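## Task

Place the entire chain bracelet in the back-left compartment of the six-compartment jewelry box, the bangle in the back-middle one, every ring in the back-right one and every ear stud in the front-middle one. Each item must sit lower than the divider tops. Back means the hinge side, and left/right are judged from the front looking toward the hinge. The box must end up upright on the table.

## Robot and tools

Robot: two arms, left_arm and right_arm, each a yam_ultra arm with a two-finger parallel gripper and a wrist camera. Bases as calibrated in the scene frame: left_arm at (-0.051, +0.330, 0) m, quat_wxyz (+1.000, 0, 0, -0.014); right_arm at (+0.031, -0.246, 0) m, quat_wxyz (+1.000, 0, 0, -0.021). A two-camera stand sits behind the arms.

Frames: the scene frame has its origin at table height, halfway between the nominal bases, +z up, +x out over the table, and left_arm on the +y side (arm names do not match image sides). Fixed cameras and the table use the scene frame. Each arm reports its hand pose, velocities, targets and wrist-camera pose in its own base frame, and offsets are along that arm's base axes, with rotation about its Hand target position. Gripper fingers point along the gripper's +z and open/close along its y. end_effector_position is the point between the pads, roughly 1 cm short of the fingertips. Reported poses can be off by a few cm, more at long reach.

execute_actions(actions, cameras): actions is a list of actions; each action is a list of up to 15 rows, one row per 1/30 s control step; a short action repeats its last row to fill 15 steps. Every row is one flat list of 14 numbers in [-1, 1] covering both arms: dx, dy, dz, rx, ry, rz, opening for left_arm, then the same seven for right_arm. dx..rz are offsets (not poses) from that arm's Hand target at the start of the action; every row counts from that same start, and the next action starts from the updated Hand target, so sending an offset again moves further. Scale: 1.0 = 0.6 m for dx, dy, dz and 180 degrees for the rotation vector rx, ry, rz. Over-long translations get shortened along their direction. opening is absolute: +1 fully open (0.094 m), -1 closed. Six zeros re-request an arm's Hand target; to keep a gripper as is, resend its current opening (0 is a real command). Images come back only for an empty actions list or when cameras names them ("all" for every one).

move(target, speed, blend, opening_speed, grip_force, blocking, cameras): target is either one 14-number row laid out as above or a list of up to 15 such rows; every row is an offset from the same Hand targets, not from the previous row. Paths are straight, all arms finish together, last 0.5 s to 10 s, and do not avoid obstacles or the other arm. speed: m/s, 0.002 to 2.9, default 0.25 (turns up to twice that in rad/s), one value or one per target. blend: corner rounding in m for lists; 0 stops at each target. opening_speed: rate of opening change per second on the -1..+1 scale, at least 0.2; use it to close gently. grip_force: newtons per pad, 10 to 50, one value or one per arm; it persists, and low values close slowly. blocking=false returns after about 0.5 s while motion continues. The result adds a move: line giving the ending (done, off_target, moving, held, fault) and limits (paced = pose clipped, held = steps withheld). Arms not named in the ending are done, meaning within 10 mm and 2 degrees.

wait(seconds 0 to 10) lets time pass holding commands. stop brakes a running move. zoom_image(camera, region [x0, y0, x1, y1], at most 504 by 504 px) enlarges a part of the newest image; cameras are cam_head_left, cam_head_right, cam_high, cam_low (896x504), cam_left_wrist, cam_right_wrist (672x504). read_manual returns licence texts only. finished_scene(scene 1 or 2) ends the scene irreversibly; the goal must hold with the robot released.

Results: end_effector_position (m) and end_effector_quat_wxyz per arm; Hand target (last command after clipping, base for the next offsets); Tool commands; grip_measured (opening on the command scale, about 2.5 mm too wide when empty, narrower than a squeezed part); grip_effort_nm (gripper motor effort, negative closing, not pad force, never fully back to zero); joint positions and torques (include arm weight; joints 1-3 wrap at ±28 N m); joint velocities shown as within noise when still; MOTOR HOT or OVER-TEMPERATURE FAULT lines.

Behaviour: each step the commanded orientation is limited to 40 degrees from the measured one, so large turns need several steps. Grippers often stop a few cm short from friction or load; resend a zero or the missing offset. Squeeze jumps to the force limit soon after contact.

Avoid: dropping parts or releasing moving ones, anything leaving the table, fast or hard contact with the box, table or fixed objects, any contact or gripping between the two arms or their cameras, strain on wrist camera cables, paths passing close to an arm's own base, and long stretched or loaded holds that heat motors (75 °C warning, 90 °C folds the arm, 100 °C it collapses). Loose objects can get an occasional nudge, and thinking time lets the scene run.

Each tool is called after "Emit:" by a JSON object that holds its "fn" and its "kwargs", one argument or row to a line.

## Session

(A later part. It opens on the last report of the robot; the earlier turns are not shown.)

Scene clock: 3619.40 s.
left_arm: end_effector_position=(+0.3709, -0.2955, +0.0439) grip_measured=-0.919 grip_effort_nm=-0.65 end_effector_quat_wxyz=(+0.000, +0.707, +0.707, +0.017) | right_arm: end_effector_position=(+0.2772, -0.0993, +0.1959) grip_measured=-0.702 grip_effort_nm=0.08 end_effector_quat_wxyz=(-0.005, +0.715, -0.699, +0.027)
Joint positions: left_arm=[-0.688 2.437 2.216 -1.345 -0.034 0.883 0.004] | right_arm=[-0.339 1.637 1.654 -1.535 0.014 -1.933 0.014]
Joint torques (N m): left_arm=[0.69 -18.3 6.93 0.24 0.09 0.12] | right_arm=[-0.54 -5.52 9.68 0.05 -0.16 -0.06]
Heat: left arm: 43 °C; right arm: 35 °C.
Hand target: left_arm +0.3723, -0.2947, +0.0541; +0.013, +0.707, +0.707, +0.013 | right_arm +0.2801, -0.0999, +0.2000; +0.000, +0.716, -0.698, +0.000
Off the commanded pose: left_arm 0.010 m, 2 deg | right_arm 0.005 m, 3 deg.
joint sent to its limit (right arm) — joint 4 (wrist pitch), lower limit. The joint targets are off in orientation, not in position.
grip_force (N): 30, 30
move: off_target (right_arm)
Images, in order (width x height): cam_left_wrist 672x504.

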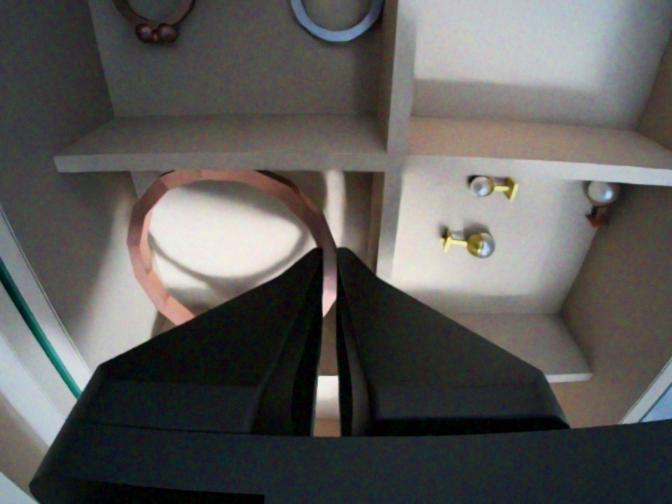

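Emit:
{"fn": "move", "kwargs": {
  "target": [0.0,0.004,-0.018,0,0,0,-0.97,0,0,0,0,0,0,-0.7],
  "speed": 0.04,
  "cameras": ["cam_left_wrist"]
}}

Scene clock: 3627.17 s.
left_arm: end_effector_position=(+0.3699, -0.2919, +0.0299) grip_measured=-0.919 grip_effort_nm=-0.64 end_effector_quat_wxyz=(-0.006, +0.707, +0.707, +0.017) | right_arm: end_effector_position=(+0.2772, -0.0993, +0.1959) grip_measured=-0.702 grip_effort_nm=0.08 end_effector_quat_wxyz=(-0.005, +0.715, -0.699, +0.027)
Joint positions: left_arm=[-0.683 2.437 2.16 -1.302 -0.034 0.887 0.004] | right_arm=[-0.339 1.637 1.654 -1.535 0.014 -1.933 0.014]
Joint torques (N m): left_arm=[0.62 -19.06 6.56 0.3 0.11 0.09] | right_arm=[-0.53 -5.52 9.66 0.05 -0.16 -0.06]
Heat: left arm: 44 °C; right arm: 35 °C.
Hand target: left_arm +0.3722, -0.2924, +0.0433; +0.013, +0.707, +0.707, +0.013 | right_arm +0.2801, -0.0999, +0.2000; +0.000, +0.716, -0.698, +0.000
Off the commanded pose: left_arm 0.014 m, 2 deg | right_arm 0.005 m, 3 deg.
joint sent to its limit (right arm) — joint 4 (wrist pitch), lower limit. The joint targets are off in orientation, not in position.
grip_force (N): 30, 30
move: off_target (left_arm, right_arm)
Images, in order (width x height): cam_left_wrist 672x504.

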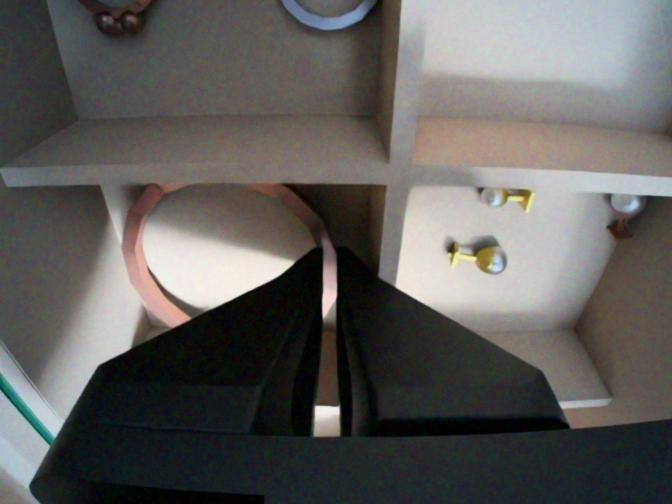

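Emit:
{"fn": "move", "kwargs": {
  "target": [0.0,0.0,-0.008,0,0,0,-0.97,0,0,0,0,0,0,-0.7],
  "speed": 0.03,
  "cameras": ["cam_left_wrist"]
}}

Scene clock: 3632.83 s.
left_arm: end_effector_position=(+0.3701, -0.2920, +0.0282) grip_measured=-0.919 grip_effort_nm=-0.64 end_effector_quat_wxyz=(-0.003, +0.707, +0.707, +0.017) | right_arm: end_effector_position=(+0.2772, -0.0993, +0.1959) grip_measured=-0.702 grip_effort_nm=0.08 end_effector_quat_wxyz=(-0.005, +0.715, -0.699, +0.027)
Joint positions: left_arm=[-0.683 2.432 2.145 -1.286 -0.034 0.888 0.004] | right_arm=[-0.339 1.637 1.654 -1.535 0.014 -1.933 0.014]
Joint torques (N m): left_arm=[0.75 -18.33 6.41 0.31 0.1 0.1] | right_arm=[-0.51 -5.49 9.68 0.05 -0.16 -0.06]
Heat: left arm: 45 °C; right arm: 35 °C.
Hand target: left_arm +0.3722, -0.2924, +0.0384; +0.013, +0.707, +0.707, +0.012 | right_arm +0.2801, -0.0999, +0.2000; +0.000, +0.716, -0.698, +0.000
Off the commanded pose: left_arm 0.011 m, 2 deg | right_arm 0.005 m, 3 deg.
joint sent to its limit (right arm) — joint 4 (wrist pitch), lower limit. The joint targets are off in orientation, not in position.
grip_force (N): 30, 30
move: off_target (left_arm, right_arm)
Images, in order (width x height): cam_left_wrist 672x504.

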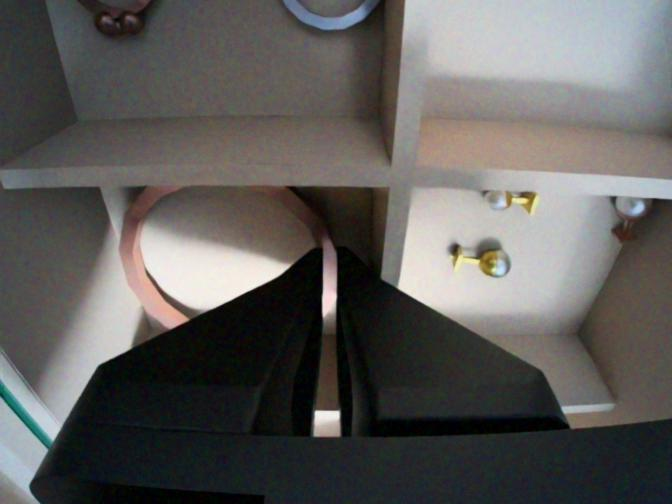

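Emit:
{"fn": "move", "kwargs": {
  "target": [0.0,0.0,0.0,0,0,0,-0.76,0,0,0,0,0,0,-0.7],
  "speed": 0.03,
  "opening_speed": 0.2,
  "cameras": ["cam_left_wrist"]
}}

Scene clock: 3641.23 s.
left_arm: end_effector_position=(+0.3728, -0.2926, +0.0270) grip_measured=-0.762 grip_effort_nm=0.14 end_effector_quat_wxyz=(+0.002, +0.706, +0.708, +0.017) | right_arm: end_effector_position=(+0.2772, -0.0993, +0.1959) grip_measured=-0.702 grip_effort_nm=0.08 end_effector_quat_wxyz=(-0.005, +0.715, -0.699, +0.027)
Joint positions: left_arm=[-0.681 2.432 2.14 -1.271 -0.034 0.888 0.011] | right_arm=[-0.339 1.637 1.654 -1.535 0.014 -1.933 0.014]
Joint torques (N m): left_arm=[0.4 -18.43 6.74 0.2 0.11 0.11] | right_arm=[-0.55 -5.5 9.68 0.05 -0.18 -0.06]
Heat: left arm: 47 °C; right arm: 35 °C.
Hand target: left_arm +0.3722, -0.2923, +0.0384; +0.013, +0.707, +0.707, +0.012 | right_arm +0.2801, -0.0999, +0.2000; +0.000, +0.716, -0.698, +0.000
Off the commanded pose: left_arm 0.011 m, 1 deg | right_arm 0.005 m, 3 deg.
joint sent to its limit (right arm) — joint 4 (wrist pitch), lower limit. The joint targets are off in orientation, not in position.
grip_force (N): 30, 30
move: off_target (left_arm, right_arm)
Images, in order (width x height): cam_left_wrist 672x504.

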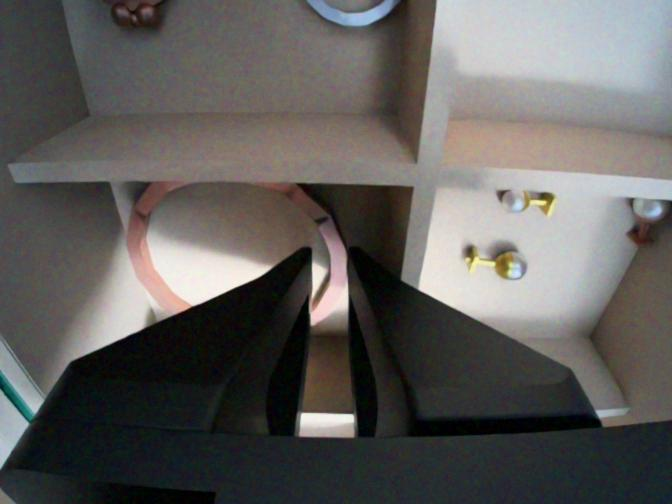

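Emit:
{"fn": "move", "kwargs": {
  "target": [0.0,0.0,0.17,0,0,0,-0.76,0,0,0,0,0,0,-0.7],
  "speed": 0.06,
  "cameras": ["cam_left_wrist"]
}}

Scene clock: 3647.67 s.
left_arm: end_effector_position=(+0.3726, -0.2924, +0.1185) grip_measured=-0.762 grip_effort_nm=0.14 end_effector_quat_wxyz=(+0.031, +0.706, +0.707, +0.020) | right_arm: end_effector_position=(+0.2772, -0.0993, +0.1959) grip_measured=-0.702 grip_effort_nm=0.08 end_effector_quat_wxyz=(-0.005, +0.715, -0.699, +0.027)
Joint positions: left_arm=[-0.681 2.407 2.459 -1.558 -0.034 0.89 0.011] | right_arm=[-0.339 1.637 1.654 -1.535 0.014 -1.933 0.014]
Joint torques (N m): left_arm=[0.4 -18.47 9.62 0.14 0.1 0.09] | right_arm=[-0.53 -5.52 9.7 0.05 -0.17 -0.06]
Heat: left arm: 48 °C; right arm: 35 °C.
Hand target: left_arm +0.3722, -0.2923, +0.1404; +0.013, +0.707, +0.707, +0.013 | right_arm +0.2801, -0.0999, +0.2000; +0.000, +0.716, -0.698, +0.000
Off the commanded pose: left_arm 0.022 m, 2 deg | right_arm 0.005 m, 3 deg.
joint sent to its limit (left arm) — joint 4 (wrist pitch), lower limit. The joint targets are off in orientation, not in position.
joint sent to its limit (right arm) — joint 4 (wrist pitch), lower limit. The joint targets are off in orientation, not in position.
grip_force (N): 30, 30
move: off_target (left_arm, right_arm)
Images, in order (width x height): cam_left_wrist 672x504.

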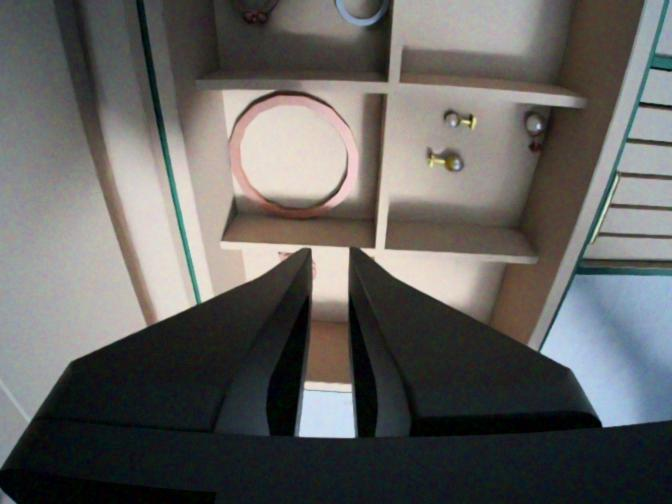

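Emit:
{"fn": "move", "kwargs": {
  "target": [
    [0,0,0.0833,0,0,0,-0.76,0,0,0,0,0,0,-0.7],
    [-0.0203,0.3205,0.0827,-0.0044,0.0111,0.2386,-0.76,0,0,0,0,0,0,-0.7],
    [0.1863,0.4788,-0.0007,-0.0044,0.0111,0.2386,-0.4,0,0,0,0,0,0,-0.7]
  ],
  "speed": 0.2,
  "blend": 0.03,
  "cameras": ["cam_left_wrist", "cam_high"]
}}

Scene clock: 3677.27 s.
left_arm: end_effector_position=(+0.4808, -0.0007, +0.1492) grip_measured=-0.402 grip_effort_nm=0.14 end_effector_quat_wxyz=(+0.067, +0.393, +0.917, +0.035) | right_arm: end_effector_position=(+0.2772, -0.0993, +0.1959) grip_measured=-0.702 grip_effort_nm=0.08 end_effector_quat_wxyz=(-0.005, +0.715, -0.699, +0.027)
Joint positions: left_arm=[-0.008 2.371 2.515 -1.564 -0.013 0.802 0.028] | right_arm=[-0.339 1.637 1.654 -1.535 0.014 -1.933 0.014]
Joint torques (N m): left_arm=[-0.36 -11.99 10.3 0.4 0.13 0.09] | right_arm=[-0.55 -5.5 9.66 0.06 -0.17 -0.05]
Heat: left arm: 44 °C; right arm: 35 °C.
Hand target: left_arm +0.4840, -0.0050, +0.1399; +0.000, +0.399, +0.917, +0.000 | right_arm +0.2801, -0.0999, +0.2000; +0.000, +0.716, -0.698, +0.000
Off the commanded pose: left_arm 0.011 m, 9 deg | right_arm 0.005 m, 3 deg.
joint sent to its limit (left arm) — joint 4 (wrist pitch), lower limit. The joint targets are off in orientation, not in position.
joint sent to its limit (right arm) — joint 4 (wrist pitch), lower limit. The joint targets are off in orientation, not in position.
grip_force (N): 30, 30
move: off_target (left_arm, right_arm); blend cut to 0.0254 m at target 1; target 3's new opening was sent with left_arm's hand 0.011 m and 9 deg from that target
Images, in order (width x height): cam_high 896x504, cam_left_wrist 672x504.

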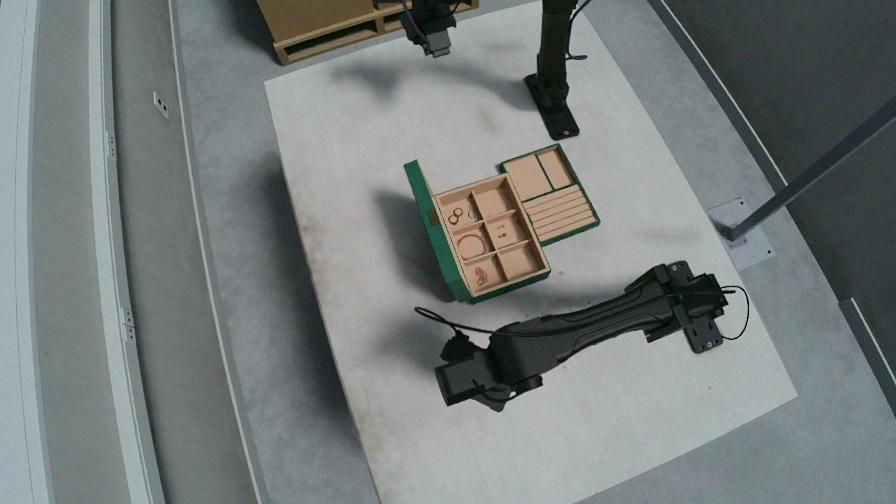

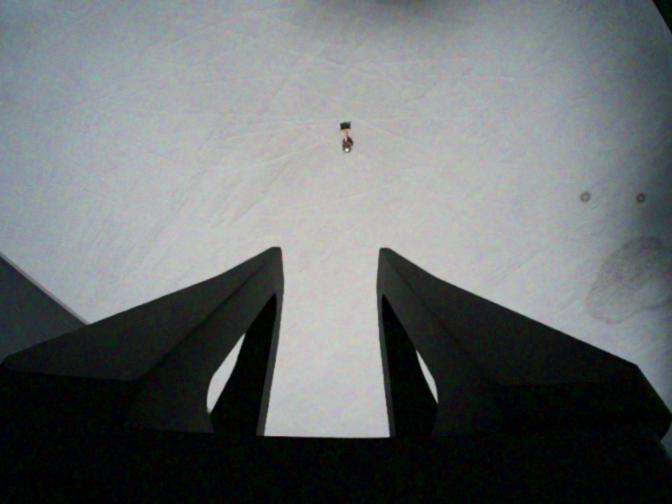

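Emit:
{"fn": "move", "kwargs": {
  "target": [0.0128,0.0017,-0.15,0,0,0,-0.4,0,0,0,0,0,0,-0.7],
  "speed": 0.12,
  "cameras": ["cam_left_wrist"]
}}

Scene clock: 3694.93 s.
left_arm: end_effector_position=(+0.4878, -0.0008, +0.0607) grip_measured=-0.402 grip_effort_nm=0.14 end_effector_quat_wxyz=(+0.002, +0.395, +0.919, +0.008) | right_arm: end_effector_position=(+0.2772, -0.0993, +0.1959) grip_measured=-0.702 grip_effort_nm=0.08 end_effector_quat_wxyz=(-0.005, +0.715, -0.699, +0.027)
Joint positions: left_arm=[-0.008 2.534 2.462 -1.488 -0.013 0.804 0.028] | right_arm=[-0.339 1.637 1.654 -1.535 0.014 -1.933 0.014]
Joint torques (N m): left_arm=[-0.17 -13.05 10.3 0.21 0.14 0.11] | right_arm=[-0.55 -5.5 9.69 0.06 -0.16 -0.05]
Heat: left arm: 43 °C; right arm: 35 °C.
Hand target: left_arm +0.4917, -0.0040, +0.0499; +0.000, +0.399, +0.917, +0.000 | right_arm +0.2801, -0.0999, +0.2000; +0.000, +0.716, -0.698, +0.000
Off the commanded pose: left_arm 0.012 m, 1 deg | right_arm 0.005 m, 3 deg.
joint sent to its limit (right arm) — joint 4 (wrist pitch), lower limit. The joint targets are off in orientation, not in position.
grip_force (N): 30, 30
move: off_target (left_arm, right_arm)
Images, in order (width x height): cam_left_wrist 672x504.

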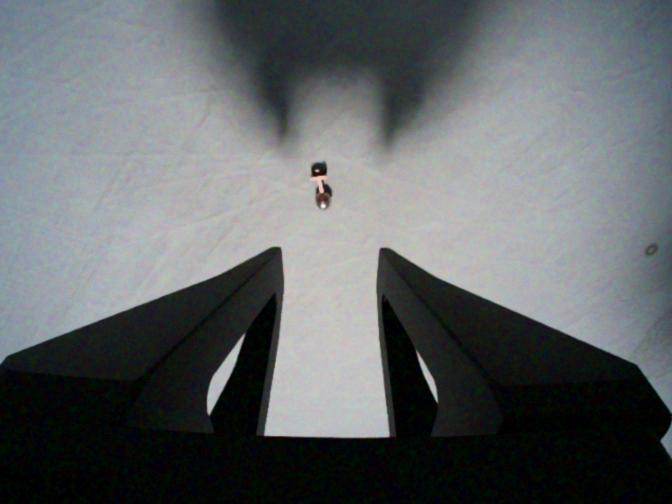

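Emit:
{"fn": "move", "kwargs": {
  "target": [0.0088,-0.0008,-0.0765,0,0,0,-0.4,0,0,0,0,0,0,-0.7],
  "speed": 0.1,
  "cameras": ["cam_left_wrist"]
}}

Scene clock: 3708.87 s.
left_arm: end_effector_position=(+0.5009, -0.0009, +0.0265) grip_measured=-0.402 grip_effort_nm=0.14 end_effector_quat_wxyz=(+0.017, +0.395, +0.918, +0.014) | right_arm: end_effector_position=(+0.2772, -0.0993, +0.1959) grip_measured=-0.702 grip_effort_nm=0.08 end_effector_quat_wxyz=(-0.005, +0.715, -0.699, +0.027)
Joint positions: left_arm=[-0.008 2.544 2.342 -1.326 -0.013 0.804 0.028] | right_arm=[-0.339 1.637 1.654 -1.535 0.014 -1.933 0.014]
Joint torques (N m): left_arm=[-0.25 -12.7 7.39 0.37 0.16 0.08] | right_arm=[-0.53 -5.5 9.69 0.05 -0.16 -0.05]
Heat: left arm: 43 °C; right arm: 35 °C.
Hand target: left_arm +0.4970, -0.0045, +0.0041; +0.000, +0.399, +0.917, +0.000 | right_arm +0.2801, -0.0999, +0.2000; +0.000, +0.716, -0.698, +0.000
Off the commanded pose: left_arm 0.023 m, 3 deg | right_arm 0.005 m, 3 deg.
joint sent to its limit (right arm) — joint 4 (wrist pitch), lower limit. The joint targets are off in orientation, not in position.
grip_force (N): 30, 30
move: off_target (left_arm, right_arm)
Images, in order (width x height): cam_left_wrist 672x504.

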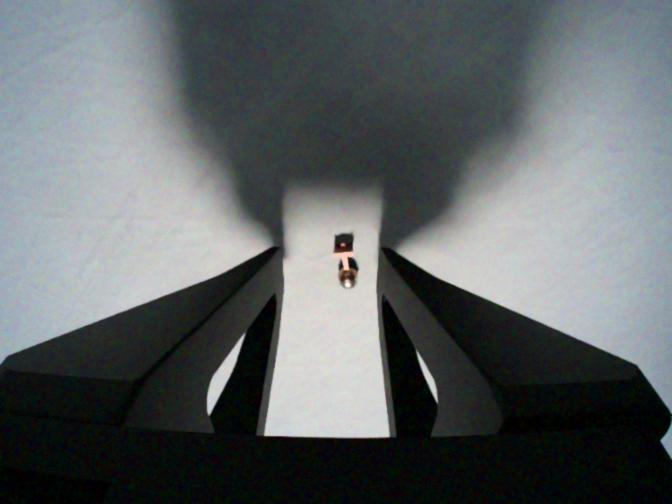

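Emit:
{"fn": "move", "kwargs": {
  "target": [-0.0083,0.005,-0.0183,0,0,0,-0.4,0,0,0,0,0,0,-0.7],
  "speed": 0.06,
  "cameras": ["cam_left_wrist"]
}}

Scene clock: 3718.73 s.
left_arm: end_effector_position=(+0.4997, -0.0020, +0.0188) grip_measured=-0.402 grip_effort_nm=0.13 end_effector_quat_wxyz=(+0.020, +0.397, +0.917, +0.012) | right_arm: end_effector_position=(+0.2772, -0.0993, +0.1959) grip_measured=-0.702 grip_effort_nm=0.08 end_effector_quat_wxyz=(-0.005, +0.715, -0.699, +0.027)
Joint positions: left_arm=[-0.008 2.528 2.282 -1.278 -0.007 0.809 0.028] | right_arm=[-0.339 1.637 1.654 -1.535 0.014 -1.933 0.014]
Joint torques (N m): left_arm=[0.32 -13.76 4.19 0.53 0.11 0.11] | right_arm=[-0.54 -5.5 9.66 0.05 -0.16 -0.06]
Heat: left arm: 42 °C; right arm: 35 °C.
Hand target: left_arm +0.4919, -0.0015, -0.0070; +0.000, +0.399, +0.917, +0.000 | right_arm +0.2801, -0.0999, +0.2000; +0.000, +0.716, -0.698, +0.000
Off the commanded pose: left_arm 0.027 m, 3 deg | right_arm 0.005 m, 3 deg.
joint sent to its limit (right arm) — joint 4 (wrist pitch), lower limit. The joint targets are off in orientation, not in position.
grip_force (N): 30, 30
move: off_target (left_arm, right_arm)
Images, in order (width x height): cam_left_wrist 672x504.

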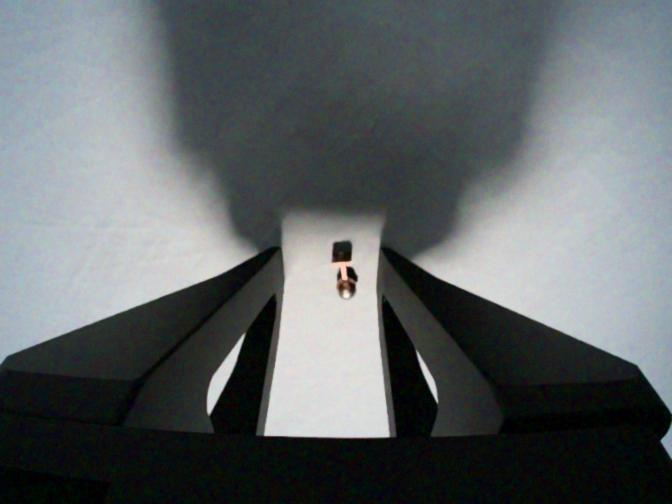

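Emit:
{"fn": "move", "kwargs": {
  "target": [
    [-0.0057,0.0092,0.085,0,0,0,-0.4,0,0,0,0,0,0,-0.7],
    [-0.0057,0.0092,0.0,0,0,0,-0.4,0,0,0,0,0,0,-0.7]
  ],
  "speed": 0.1,
  "cameras": ["cam_left_wrist"]
}}

Scene clock: 3732.77 s.
left_arm: end_effector_position=(+0.4859, +0.0037, +0.0181) grip_measured=-0.402 grip_effort_nm=0.14 end_effector_quat_wxyz=(+0.001, +0.398, +0.917, +0.006) | right_arm: end_effector_position=(+0.2772, -0.0993, +0.1959) grip_measured=-0.702 grip_effort_nm=0.08 end_effector_quat_wxyz=(-0.005, +0.715, -0.699, +0.027)
Joint positions: left_arm=[0.001 2.506 2.24 -1.298 -0.011 0.82 0.028] | right_arm=[-0.339 1.637 1.654 -1.535 0.014 -1.933 0.014]
Joint torques (N m): left_arm=[0.54 -13.33 4.38 0.86 0.15 0.1] | right_arm=[-0.53 -5.5 9.66 0.05 -0.17 -0.06]
Heat: left arm: 44 °C; right arm: 35 °C.
Hand target: left_arm +0.4885, +0.0040, -0.0070; +0.000, +0.399, +0.917, +0.000 | right_arm +0.2801, -0.0999, +0.2000; +0.000, +0.716, -0.698, +0.000
Off the commanded pose: left_arm 0.025 m, 1 deg | right_arm 0.005 m, 3 deg.
joint sent to its limit (right arm) — joint 4 (wrist pitch), lower limit. The joint targets are off in orientation, not in position.
grip_force (N): 30, 30
move: off_target (left_arm, right_arm)
Images, in order (width x height): cam_left_wrist 672x504.

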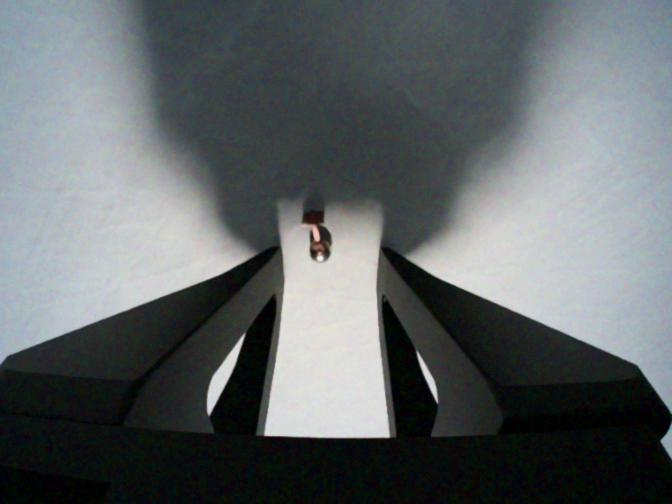

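Emit:
{"fn": "move", "kwargs": {
  "target": [0.0,0.0,0.0,0,0,0,-0.97,0,0,0,0,0,0,-0.7],
  "speed": 0.05,
  "opening_speed": 0.3,
  "grip_force": [20, 30],
  "cameras": ["cam_left_wrist"]
}}

Scene clock: 3743.63 s.
left_arm: end_effector_position=(+0.4894, +0.0027, +0.0183) grip_measured=-0.885 grip_effort_nm=-0.43 end_effector_quat_wxyz=(+0.008, +0.398, +0.917, +0.007) | right_arm: end_effector_position=(+0.2772, -0.0993, +0.1959) grip_measured=-0.702 grip_effort_nm=0.08 end_effector_quat_wxyz=(-0.005, +0.715, -0.699, +0.027)
Joint positions: left_arm=[0.001 2.506 2.24 -1.284 -0.006 0.821 0.005] | right_arm=[-0.339 1.637 1.654 -1.535 0.014 -1.933 0.014]
Joint torques (N m): left_arm=[0.39 -13.33 4.36 0.75 0.07 0.09] | right_arm=[-0.54 -5.52 9.69 0.05 -0.16 -0.07]
Heat: left arm: 44 °C; right arm: 35 °C.
Hand target: left_arm +0.4886, +0.0040, -0.0068; +0.000, +0.399, +0.917, +0.000 | right_arm +0.2801, -0.0999, +0.2000; +0.000, +0.716, -0.698, +0.000
Off the commanded pose: left_arm 0.025 m, 1 deg | right_arm 0.005 m, 3 deg.
joint sent to its limit (right arm) — joint 4 (wrist pitch), lower limit. The joint targets are off in orientation, not in position.
grip_force (N): 20, 30
move: off_target (left_arm, right_arm)
Images, in order (width x height): cam_left_wrist 672x504.

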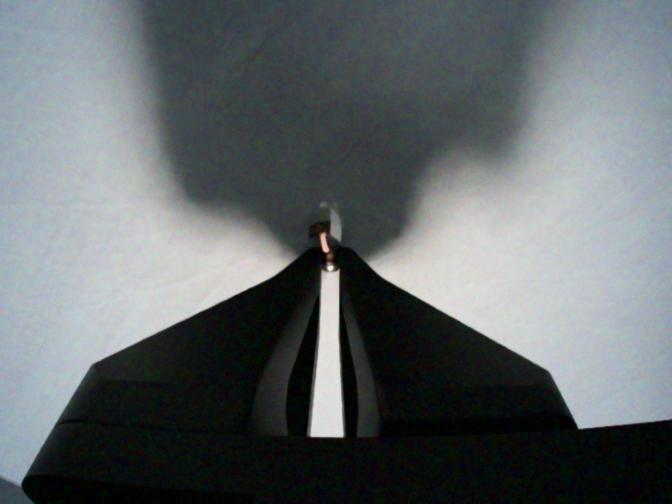

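Emit:
{"fn": "move", "kwargs": {
  "target": [0.0,0.0,0.25,0,0,0,-0.97,0,0,0,0,0,0,-0.7],
  "speed": 0.1,
  "cameras": ["cam_left_wrist"]
}}

Scene clock: 3748.70 s.
left_arm: end_effector_position=(+0.4900, +0.0028, +0.1253) grip_measured=-0.888 grip_effort_nm=-0.46 end_effector_quat_wxyz=(+0.055, +0.398, +0.916, +0.027) | right_arm: end_effector_position=(+0.2772, -0.0993, +0.1959) grip_measured=-0.702 grip_effort_nm=0.08 end_effector_quat_wxyz=(-0.005, +0.715, -0.699, +0.027)
Joint positions: left_arm=[0.001 2.446 2.555 -1.558 -0.006 0.821 0.005] | right_arm=[-0.339 1.637 1.654 -1.535 0.014 -1.933 0.014]
Joint torques (N m): left_arm=[0.5 -18.06 9.21 0.27 0.05 0.11] | right_arm=[-0.54 -5.5 9.7 0.05 -0.16 -0.06]
Heat: left arm: 44 °C; right arm: 35 °C.
Hand target: left_arm +0.4886, +0.0040, +0.1431; +0.000, +0.399, +0.917, +0.000 | right_arm +0.2801, -0.0999, +0.2000; +0.000, +0.716, -0.698, +0.000
Off the commanded pose: left_arm 0.018 m, 7 deg | right_arm 0.005 m, 3 deg.
joint sent to its limit (left arm) — joint 4 (wrist pitch), lower limit. The joint targets are off in orientation, not in position.
joint sent to its limit (right arm) — joint 4 (wrist pitch), lower limit. The joint targets are off in orientation, not in position.
grip_force (N): 20, 30
move: off_target (left_arm, right_arm)
Images, in order (width x height): cam_left_wrist 672x504.

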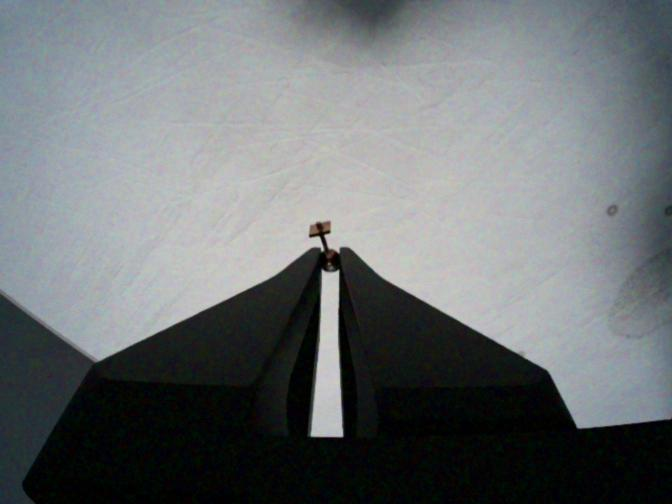

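Emit:
{"fn": "move", "kwargs": {
  "target": [
    [-0.2143,-0.14,0.045,0,0,-0.2389,-0.97,0,0,0,0,0,0,-0.7],
    [-0.2843,-0.4557,0.0115,0,0,-0.2389,-0.97,0,0,0,0,0,0,-0.7]
  ],
  "speed": 0.18,
  "blend": 0.03,
  "cameras": ["cam_left_wrist"]
}}

Scene clock: 3768.07 s.
left_arm: end_effector_position=(+0.3158, -0.2687, +0.1561) grip_measured=-0.888 grip_effort_nm=-0.46 end_effector_quat_wxyz=(+0.017, +0.712, +0.702, +0.004) | right_arm: end_effector_position=(+0.2772, -0.0993, +0.1959) grip_measured=-0.702 grip_effort_nm=0.08 end_effector_quat_wxyz=(-0.005, +0.715, -0.699, +0.027)
Joint positions: left_arm=[-0.71 2.14 2.163 -1.558 -0.006 0.874 0.005] | right_arm=[-0.339 1.637 1.654 -1.535 0.014 -1.933 0.014]
Joint torques (N m): left_arm=[0.49 -10.5 10.3 0.11 0.08 -0.05] | right_arm=[-0.55 -5.49 9.66 0.04 -0.15 -0.06]
Heat: left arm: 42 °C; right arm: 35 °C.
Hand target: left_arm +0.3181, -0.2694, +0.1500; +0.000, +0.707, +0.707, +0.000 | right_arm +0.2801, -0.0999, +0.2000; +0.000, +0.716, -0.698, +0.000
Off the commanded pose: left_arm 0.007 m, 2 deg | right_arm 0.005 m, 3 deg.
joint sent to its limit (left arm) — joint 4 (wrist pitch), lower limit. The joint targets still meet the commanded pose.
joint sent to its limit (right arm) — joint 4 (wrist pitch), lower limit. The joint targets are off in orientation, not in position.
grip_force (N): 20, 30
move: off_target (right_arm)
Images, in order (width x height): cam_left_wrist 672x504.

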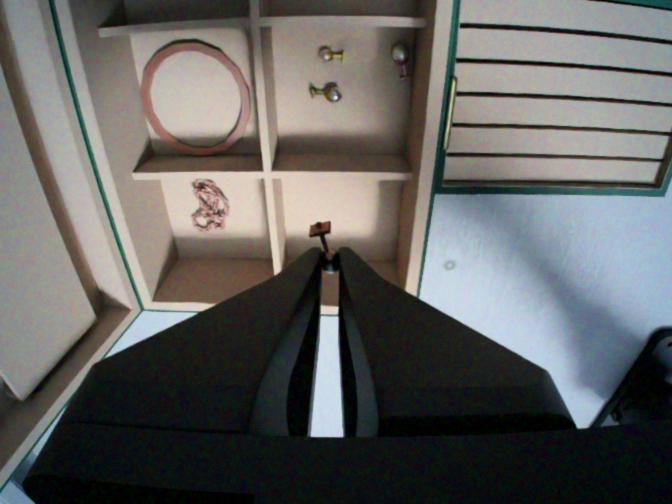

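Emit:
{"fn": "move", "kwargs": {
  "target": [0.0,0.0,-0.1583,0,0,0,-0.97,0,0,0,0,0,0,-0.7],
  "speed": 0.1,
  "cameras": ["cam_left_wrist"]
}}

Scene clock: 3778.00 s.
left_arm: end_effector_position=(+0.3193, -0.2718, +0.0660) grip_measured=-0.888 grip_effort_nm=-0.46 end_effector_quat_wxyz=(+0.012, +0.712, +0.703, +0.004) | right_arm: end_effector_position=(+0.2772, -0.0993, +0.1959) grip_measured=-0.702 grip_effort_nm=0.08 end_effector_quat_wxyz=(-0.005, +0.715, -0.699, +0.027)
Joint positions: left_arm=[-0.71 2.14 1.803 -1.209 -0.006 0.874 0.005] | right_arm=[-0.339 1.637 1.654 -1.535 0.014 -1.933 0.014]
Joint torques (N m): left_arm=[0.54 -11.62 7.1 0.32 0.09 -0.06] | right_arm=[-0.54 -5.49 9.65 0.05 -0.16 -0.05]
Heat: left arm: 42 °C; right arm: 35 °C.
Hand target: left_arm +0.3180, -0.2694, +0.0550; +0.000, +0.707, +0.707, +0.000 | right_arm +0.2801, -0.0999, +0.2000; +0.000, +0.716, -0.698, +0.000
Off the commanded pose: left_arm 0.011 m, 2 deg | right_arm 0.005 m, 3 deg.
joint sent to its limit (right arm) — joint 4 (wrist pitch), lower limit. The joint targets are off in orientation, not in position.
grip_force (N): 20, 30
move: off_target (left_arm, right_arm)
Images, in order (width x height): cam_left_wrist 672x504.

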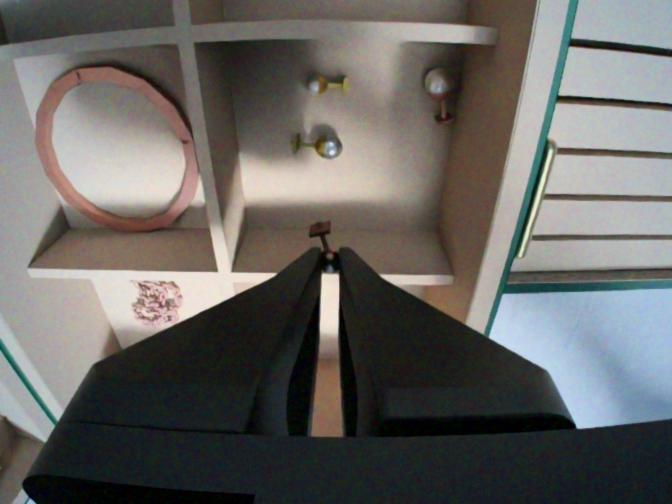

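Emit:
{"fn": "move", "kwargs": {
  "target": [-0.02,-0.0283,-0.0083,0,0,0,-0.97,0,0,0,0,0,0,-0.7],
  "speed": 0.08,
  "cameras": ["cam_left_wrist"]
}}

Scene clock: 3798.10 s.
left_arm: end_effector_position=(+0.3094, -0.2877, +0.0661) grip_measured=-0.888 grip_effort_nm=-0.46 end_effector_quat_wxyz=(+0.018, +0.710, +0.704, +0.003) | right_arm: end_effector_position=(+0.2772, -0.0993, +0.1959) grip_measured=-0.702 grip_effort_nm=0.08 end_effector_quat_wxyz=(-0.005, +0.715, -0.699, +0.027)
Joint positions: left_arm=[-0.754 2.14 1.803 -1.197 -0.006 0.825 0.005] | right_arm=[-0.339 1.637 1.654 -1.535 0.014 -1.933 0.014]
Joint torques (N m): left_arm=[-0.01 -10.76 7.12 0.3 0.08 -0.06] | right_arm=[-0.55 -5.48 9.7 0.05 -0.17 -0.05]
Heat: left arm: 42 °C; right arm: 36 °C.
Hand target: left_arm +0.3059, -0.2864, +0.0500; +0.000, +0.707, +0.707, +0.000 | right_arm +0.2801, -0.0999, +0.2000; +0.000, +0.716, -0.698, +0.000
Off the commanded pose: left_arm 0.017 m, 2 deg | right_arm 0.005 m, 3 deg.
joint sent to its limit (right arm) — joint 4 (wrist pitch), lower limit. The joint targets are off in orientation, not in position.
grip_force (N): 20, 30
move: off_target (left_arm, right_arm)
Images, in order (width x height): cam_left_wrist 672x504.

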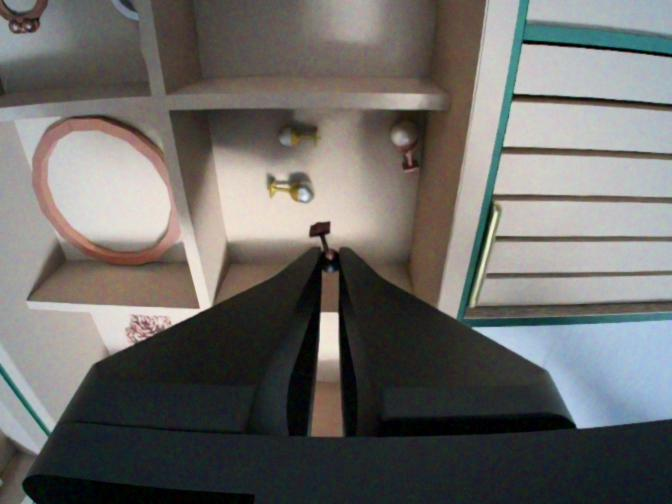

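Emit:
{"fn": "move", "kwargs": {
  "target": [-0.0133,0.005,-0.0483,0,0,0,-0.97,0,0,0,0,0,0,-0.7],
  "speed": 0.06,
  "cameras": ["cam_left_wrist"]
}}

Scene clock: 3807.90 s.
left_arm: end_effector_position=(+0.3035, -0.2832, +0.0338) grip_measured=-0.888 grip_effort_nm=-0.46 end_effector_quat_wxyz=(+0.014, +0.707, +0.707, +0.003) | right_arm: end_effector_position=(+0.2772, -0.0993, +0.1959) grip_measured=-0.702 grip_effort_nm=0.08 end_effector_quat_wxyz=(-0.005, +0.715, -0.699, +0.027)
Joint positions: left_arm=[-0.756 2.14 1.673 -1.075 -0.006 0.816 0.005] | right_arm=[-0.339 1.637 1.654 -1.535 0.014 -1.933 0.014]
Joint torques (N m): left_arm=[-0.66 -11.11 6.95 0.26 0.08 -0.04] | right_arm=[-0.58 -5.48 9.66 0.05 -0.17 -0.06]
Heat: left arm: 41 °C; right arm: 36 °C.
Hand target: left_arm +0.2980, -0.2834, +0.0211; +0.000, +0.707, +0.707, +0.000 | right_arm +0.2801, -0.0999, +0.2000; +0.000, +0.716, -0.698, +0.000
Off the commanded pose: left_arm 0.014 m, 2 deg | right_arm 0.005 m, 3 deg.
joint sent to its limit (right arm) — joint 4 (wrist pitch), lower limit. The joint targets are off in orientation, not in position.
grip_force (N): 20, 30
move: off_target (left_arm, right_arm)
Images, in order (width x height): cam_left_wrist 672x504.

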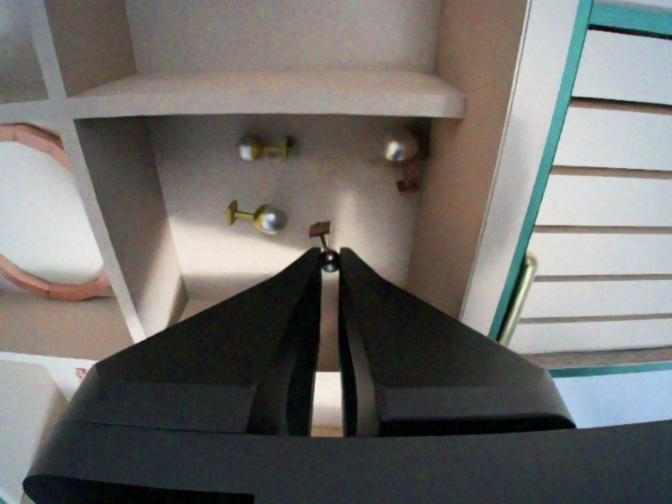

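Emit:
{"fn": "move", "kwargs": {
  "target": [0.0,0.0,-0.0133,0,0,0,-0.97,0,0,0,0,0,0,-0.7],
  "speed": 0.04,
  "cameras": ["cam_left_wrist"]
}}

Scene clock: 3813.03 s.
left_arm: end_effector_position=(+0.3046, -0.2843, +0.0297) grip_measured=-0.888 grip_effort_nm=-0.46 end_effector_quat_wxyz=(+0.019, +0.707, +0.707, +0.003) | right_arm: end_effector_position=(+0.2772, -0.0993, +0.1959) grip_measured=-0.702 grip_effort_nm=0.08 end_effector_quat_wxyz=(-0.005, +0.715, -0.699, +0.027)
Joint positions: left_arm=[-0.756 2.14 1.656 -1.048 -0.006 0.816 0.005] | right_arm=[-0.339 1.637 1.654 -1.535 0.014 -1.933 0.014]
Joint torques (N m): left_arm=[-0.59 -10.44 6.76 0.32 0.06 -0.05] | right_arm=[-0.54 -5.49 9.69 0.06 -0.18 -0.05]
Heat: left arm: 41 °C; right arm: 36 °C.
Hand target: left_arm +0.2980, -0.2834, +0.0131; +0.000, +0.707, +0.707, +0.000 | right_arm +0.2801, -0.0999, +0.2000; +0.000, +0.716, -0.698, +0.000
Off the commanded pose: left_arm 0.018 m, 2 deg | right_arm 0.005 m, 3 deg.
joint sent to its limit (right arm) — joint 4 (wrist pitch), lower limit. The joint targets are off in orientation, not in position.
grip_force (N): 20, 30
move: off_target (left_arm, right_arm)
Images, in order (width x height): cam_left_wrist 672x504.

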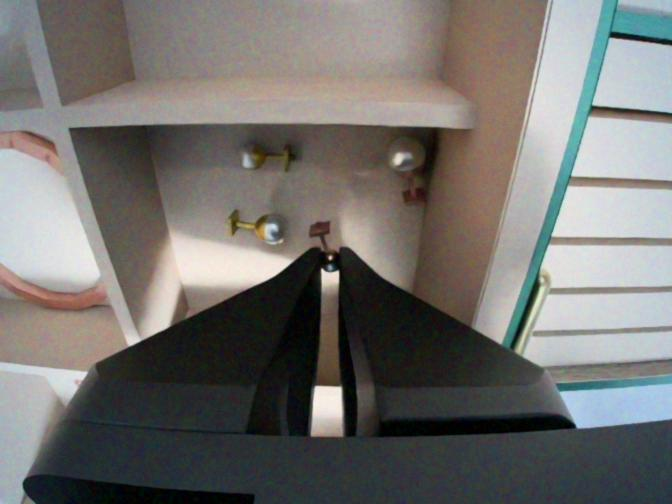

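Emit:
{"fn": "move", "kwargs": {
  "target": [0.0,0.0,0.0,0,0,0,-0.72,0,0,0,0,0,0,-0.7],
  "speed": 0.04,
  "opening_speed": 0.2,
  "cameras": ["cam_left_wrist"]
}}

Scene clock: 3821.73 s.
left_arm: end_effector_position=(+0.3048, -0.2844, +0.0297) grip_measured=-0.722 grip_effort_nm=0.14 end_effector_quat_wxyz=(+0.020, +0.707, +0.707, +0.003) | right_arm: end_effector_position=(+0.2772, -0.0993, +0.1959) grip_measured=-0.702 grip_effort_nm=0.08 end_effector_quat_wxyz=(-0.005, +0.715, -0.699, +0.027)
Joint positions: left_arm=[-0.756 2.14 1.656 -1.047 -0.006 0.816 0.013] | right_arm=[-0.339 1.637 1.654 -1.535 0.014 -1.933 0.014]
Joint torques (N m): left_arm=[-0.61 -10.39 6.79 0.3 0.07 -0.04] | right_arm=[-0.53 -5.49 9.68 0.05 -0.16 -0.06]
Heat: left arm: 41 °C; right arm: 36 °C.
Hand target: left_arm +0.2981, -0.2835, +0.0131; +0.000, +0.707, +0.707, +0.000 | right_arm +0.2801, -0.0999, +0.2000; +0.000, +0.716, -0.698, +0.000
Off the commanded pose: left_arm 0.018 m, 2 deg | right_arm 0.005 m, 3 deg.
joint sent to its limit (right arm) — joint 4 (wrist pitch), lower limit. The joint targets are off in orientation, not in position.
grip_force (N): 20, 30
move: off_target (left_arm, right_arm)
Images, in order (width x height): cam_left_wrist 672x504.

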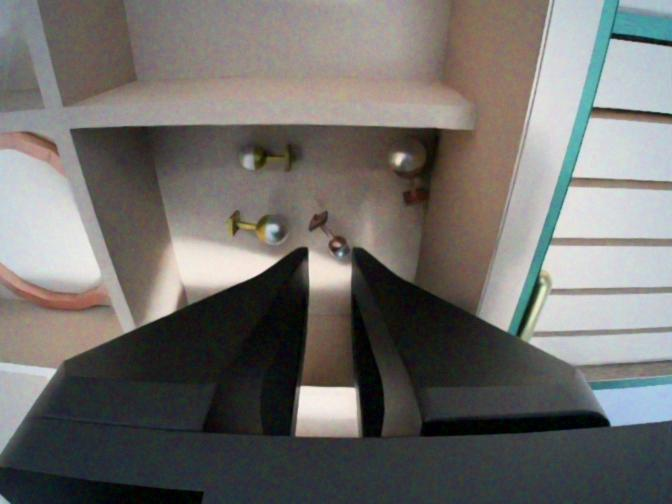

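Emit:
{"fn": "move", "kwargs": {
  "target": [
    [0.008,0.0,0.22,0,0,0,-0.72,0,0,0,0,0,0,-0.7]
  ],
  "speed": 0.08,
  "cameras": ["cam_left_wrist"]
}}

Scene clock: 3832.43 s.
left_arm: end_effector_position=(+0.3022, -0.2820, +0.1531) grip_measured=-0.722 grip_effort_nm=0.14 end_effector_quat_wxyz=(+0.014, +0.707, +0.707, +0.003) | right_arm: end_effector_position=(+0.2772, -0.0993, +0.1959) grip_measured=-0.702 grip_effort_nm=0.08 end_effector_quat_wxyz=(-0.005, +0.715, -0.699, +0.027)
Joint positions: left_arm=[-0.756 2.14 2.151 -1.554 -0.006 0.816 0.013] | right_arm=[-0.339 1.637 1.654 -1.535 0.014 -1.933 0.014]
Joint torques (N m): left_arm=[0.2 -10.39 9.92 0.08 0.09 0.04] | right_arm=[-0.53 -5.52 9.68 0.05 -0.16 -0.05]
Heat: left arm: 40 °C; right arm: 36 °C.
Hand target: left_arm +0.3028, -0.2834, +0.1451; +0.000, +0.707, +0.707, +0.000 | right_arm +0.2801, -0.0999, +0.2000; +0.000, +0.716, -0.698, +0.000
Off the commanded pose: left_arm 0.008 m, 2 deg | right_arm 0.005 m, 3 deg.
joint sent to its limit (right arm) — joint 4 (wrist pitch), lower limit. The joint targets are off in orientation, not in position.
grip_force (N): 20, 30
move: off_target (right_arm)
Images, in order (width x height): cam_left_wrist 672x504.

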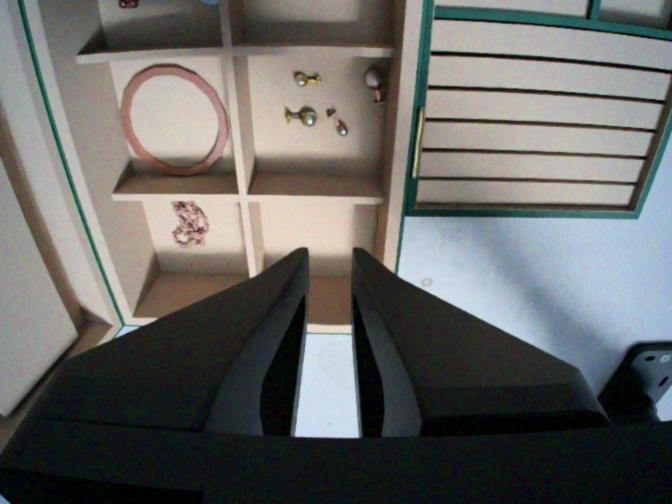

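Emit:
{"fn": "move", "kwargs": {
  "target": [
    [0,0,0.0833,0,0,0,-0.72,0,0,0,0,0,0,-0.7],
    [0.062,0.4723,0.2248,-0.1415,-0.1415,0.4853,-0.72,0,0,0,0,0,0,-0.7]
  ],
  "speed": 0.2,
  "blend": 0.03,
  "cameras": ["cam_high", "cam_head_left", "cam_head_right", "cam_low"]
}}

Scene clock: 3912.57 s.
left_arm: end_effector_position=(+0.3448, -0.0005, +0.2777) grip_measured=-0.722 grip_effort_nm=0.14 end_effector_quat_wxyz=(+0.275, +0.005, +0.962, +0.002) | right_arm: end_effector_position=(+0.2772, -0.0993, +0.1959) grip_measured=-0.702 grip_effort_nm=0.08 end_effector_quat_wxyz=(-0.005, +0.715, -0.699, +0.027)
Joint positions: left_arm=[-0.007 1.44 1.652 -1.226 -0.006 0.006 0.013] | right_arm=[-0.339 1.637 1.654 -1.535 0.014 -1.933 0.014]
Joint torques (N m): left_arm=[0.35 -8.87 7.02 1.27 0.07 -0.05] | right_arm=[-0.53 -5.5 9.68 0.05 -0.17 -0.06]
Heat: left arm: 39 °C; right arm: 36 °C.
Hand target: left_arm +0.3400, +0.0000, +0.2799; +0.280, +0.000, +0.960, +0.000 | right_arm +0.2801, -0.0999, +0.2000; +0.000, +0.716, -0.698, +0.000
Off the commanded pose: left_arm 0.005 m, 1 deg | right_arm 0.005 m, 3 deg.
joint sent to its limit (right arm) — joint 4 (wrist pitch), lower limit. The joint targets are off in orientation, not in position.
grip_force (N): 20, 30
move: off_target (right_arm); blend cut to 0.025 m at target 1
Images, in order (width x height): cam_head_left 896x504, cam_head_right 896x504, cam_high 896x504, cam_low 896x504.

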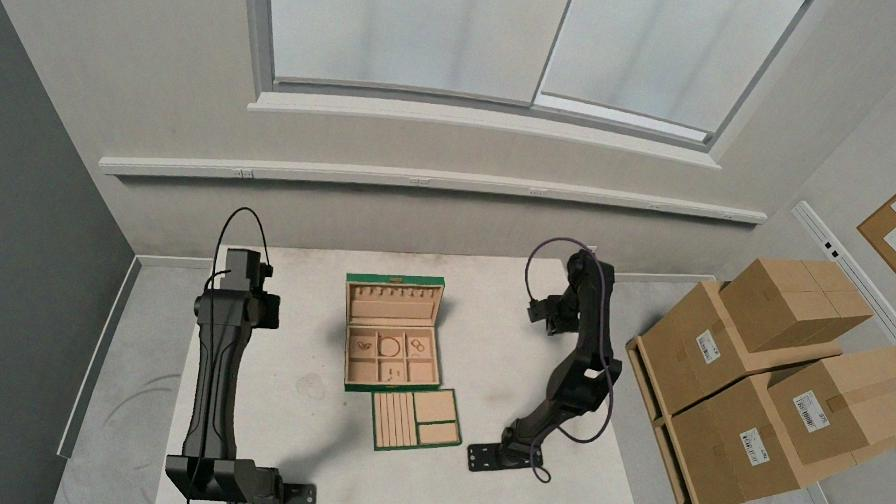

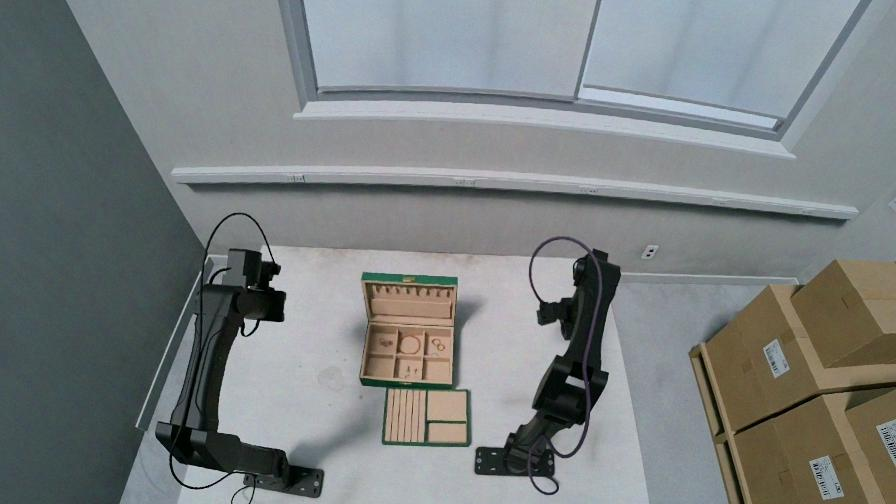

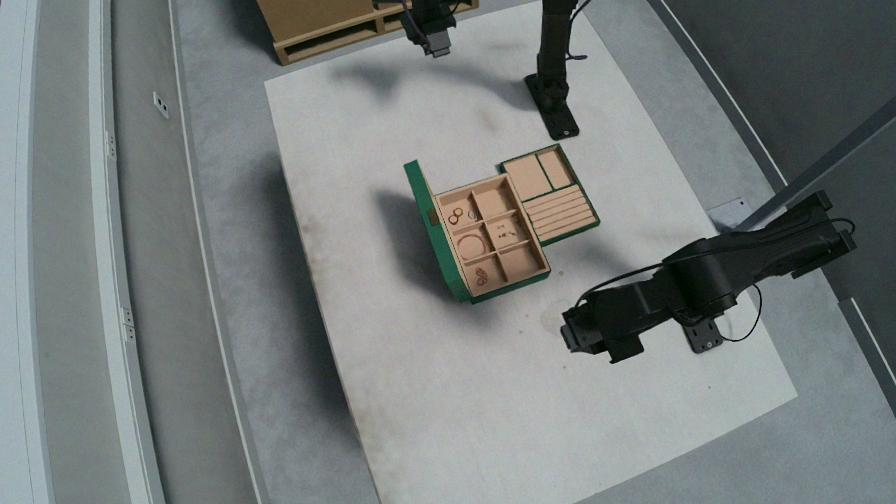

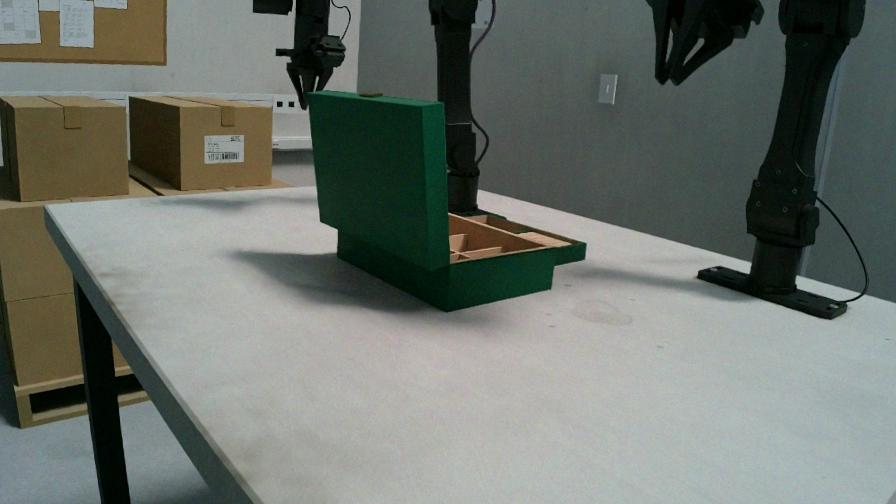

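Emit:
{"fn": "zoom_image", "kwargs": {
  "camera": "cam_high",
  "region": [380, 80, 620, 320]
}}

Emit:
{"fn": "zoom_image", "kwargs": {
  "camera": "cam_head_right",
  "region": [340, 260, 500, 460]
}}

Scaled by 2.100 from the camera's 896x504 image, which has a finer 1280x720 frame.

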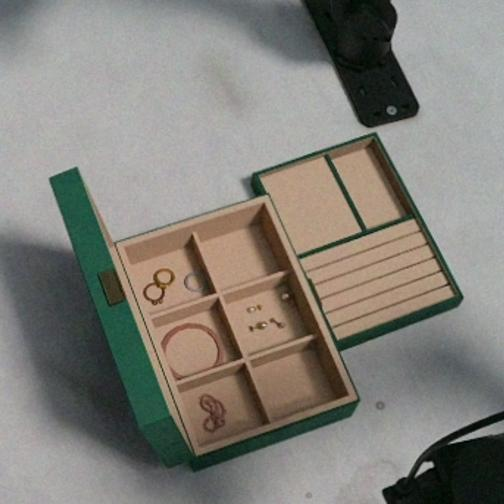

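Scaled by 2.520 from the camera's 896x504 image, which has a finer 1280x720 frame.

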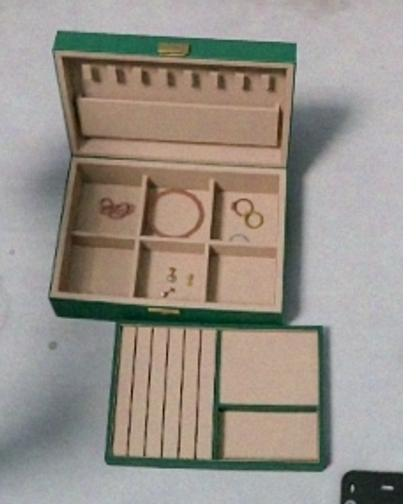

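Emit:
{"fn": "finished_scene", "kwargs": {
  "scene": 1
}}

The scene is finished: the task was done.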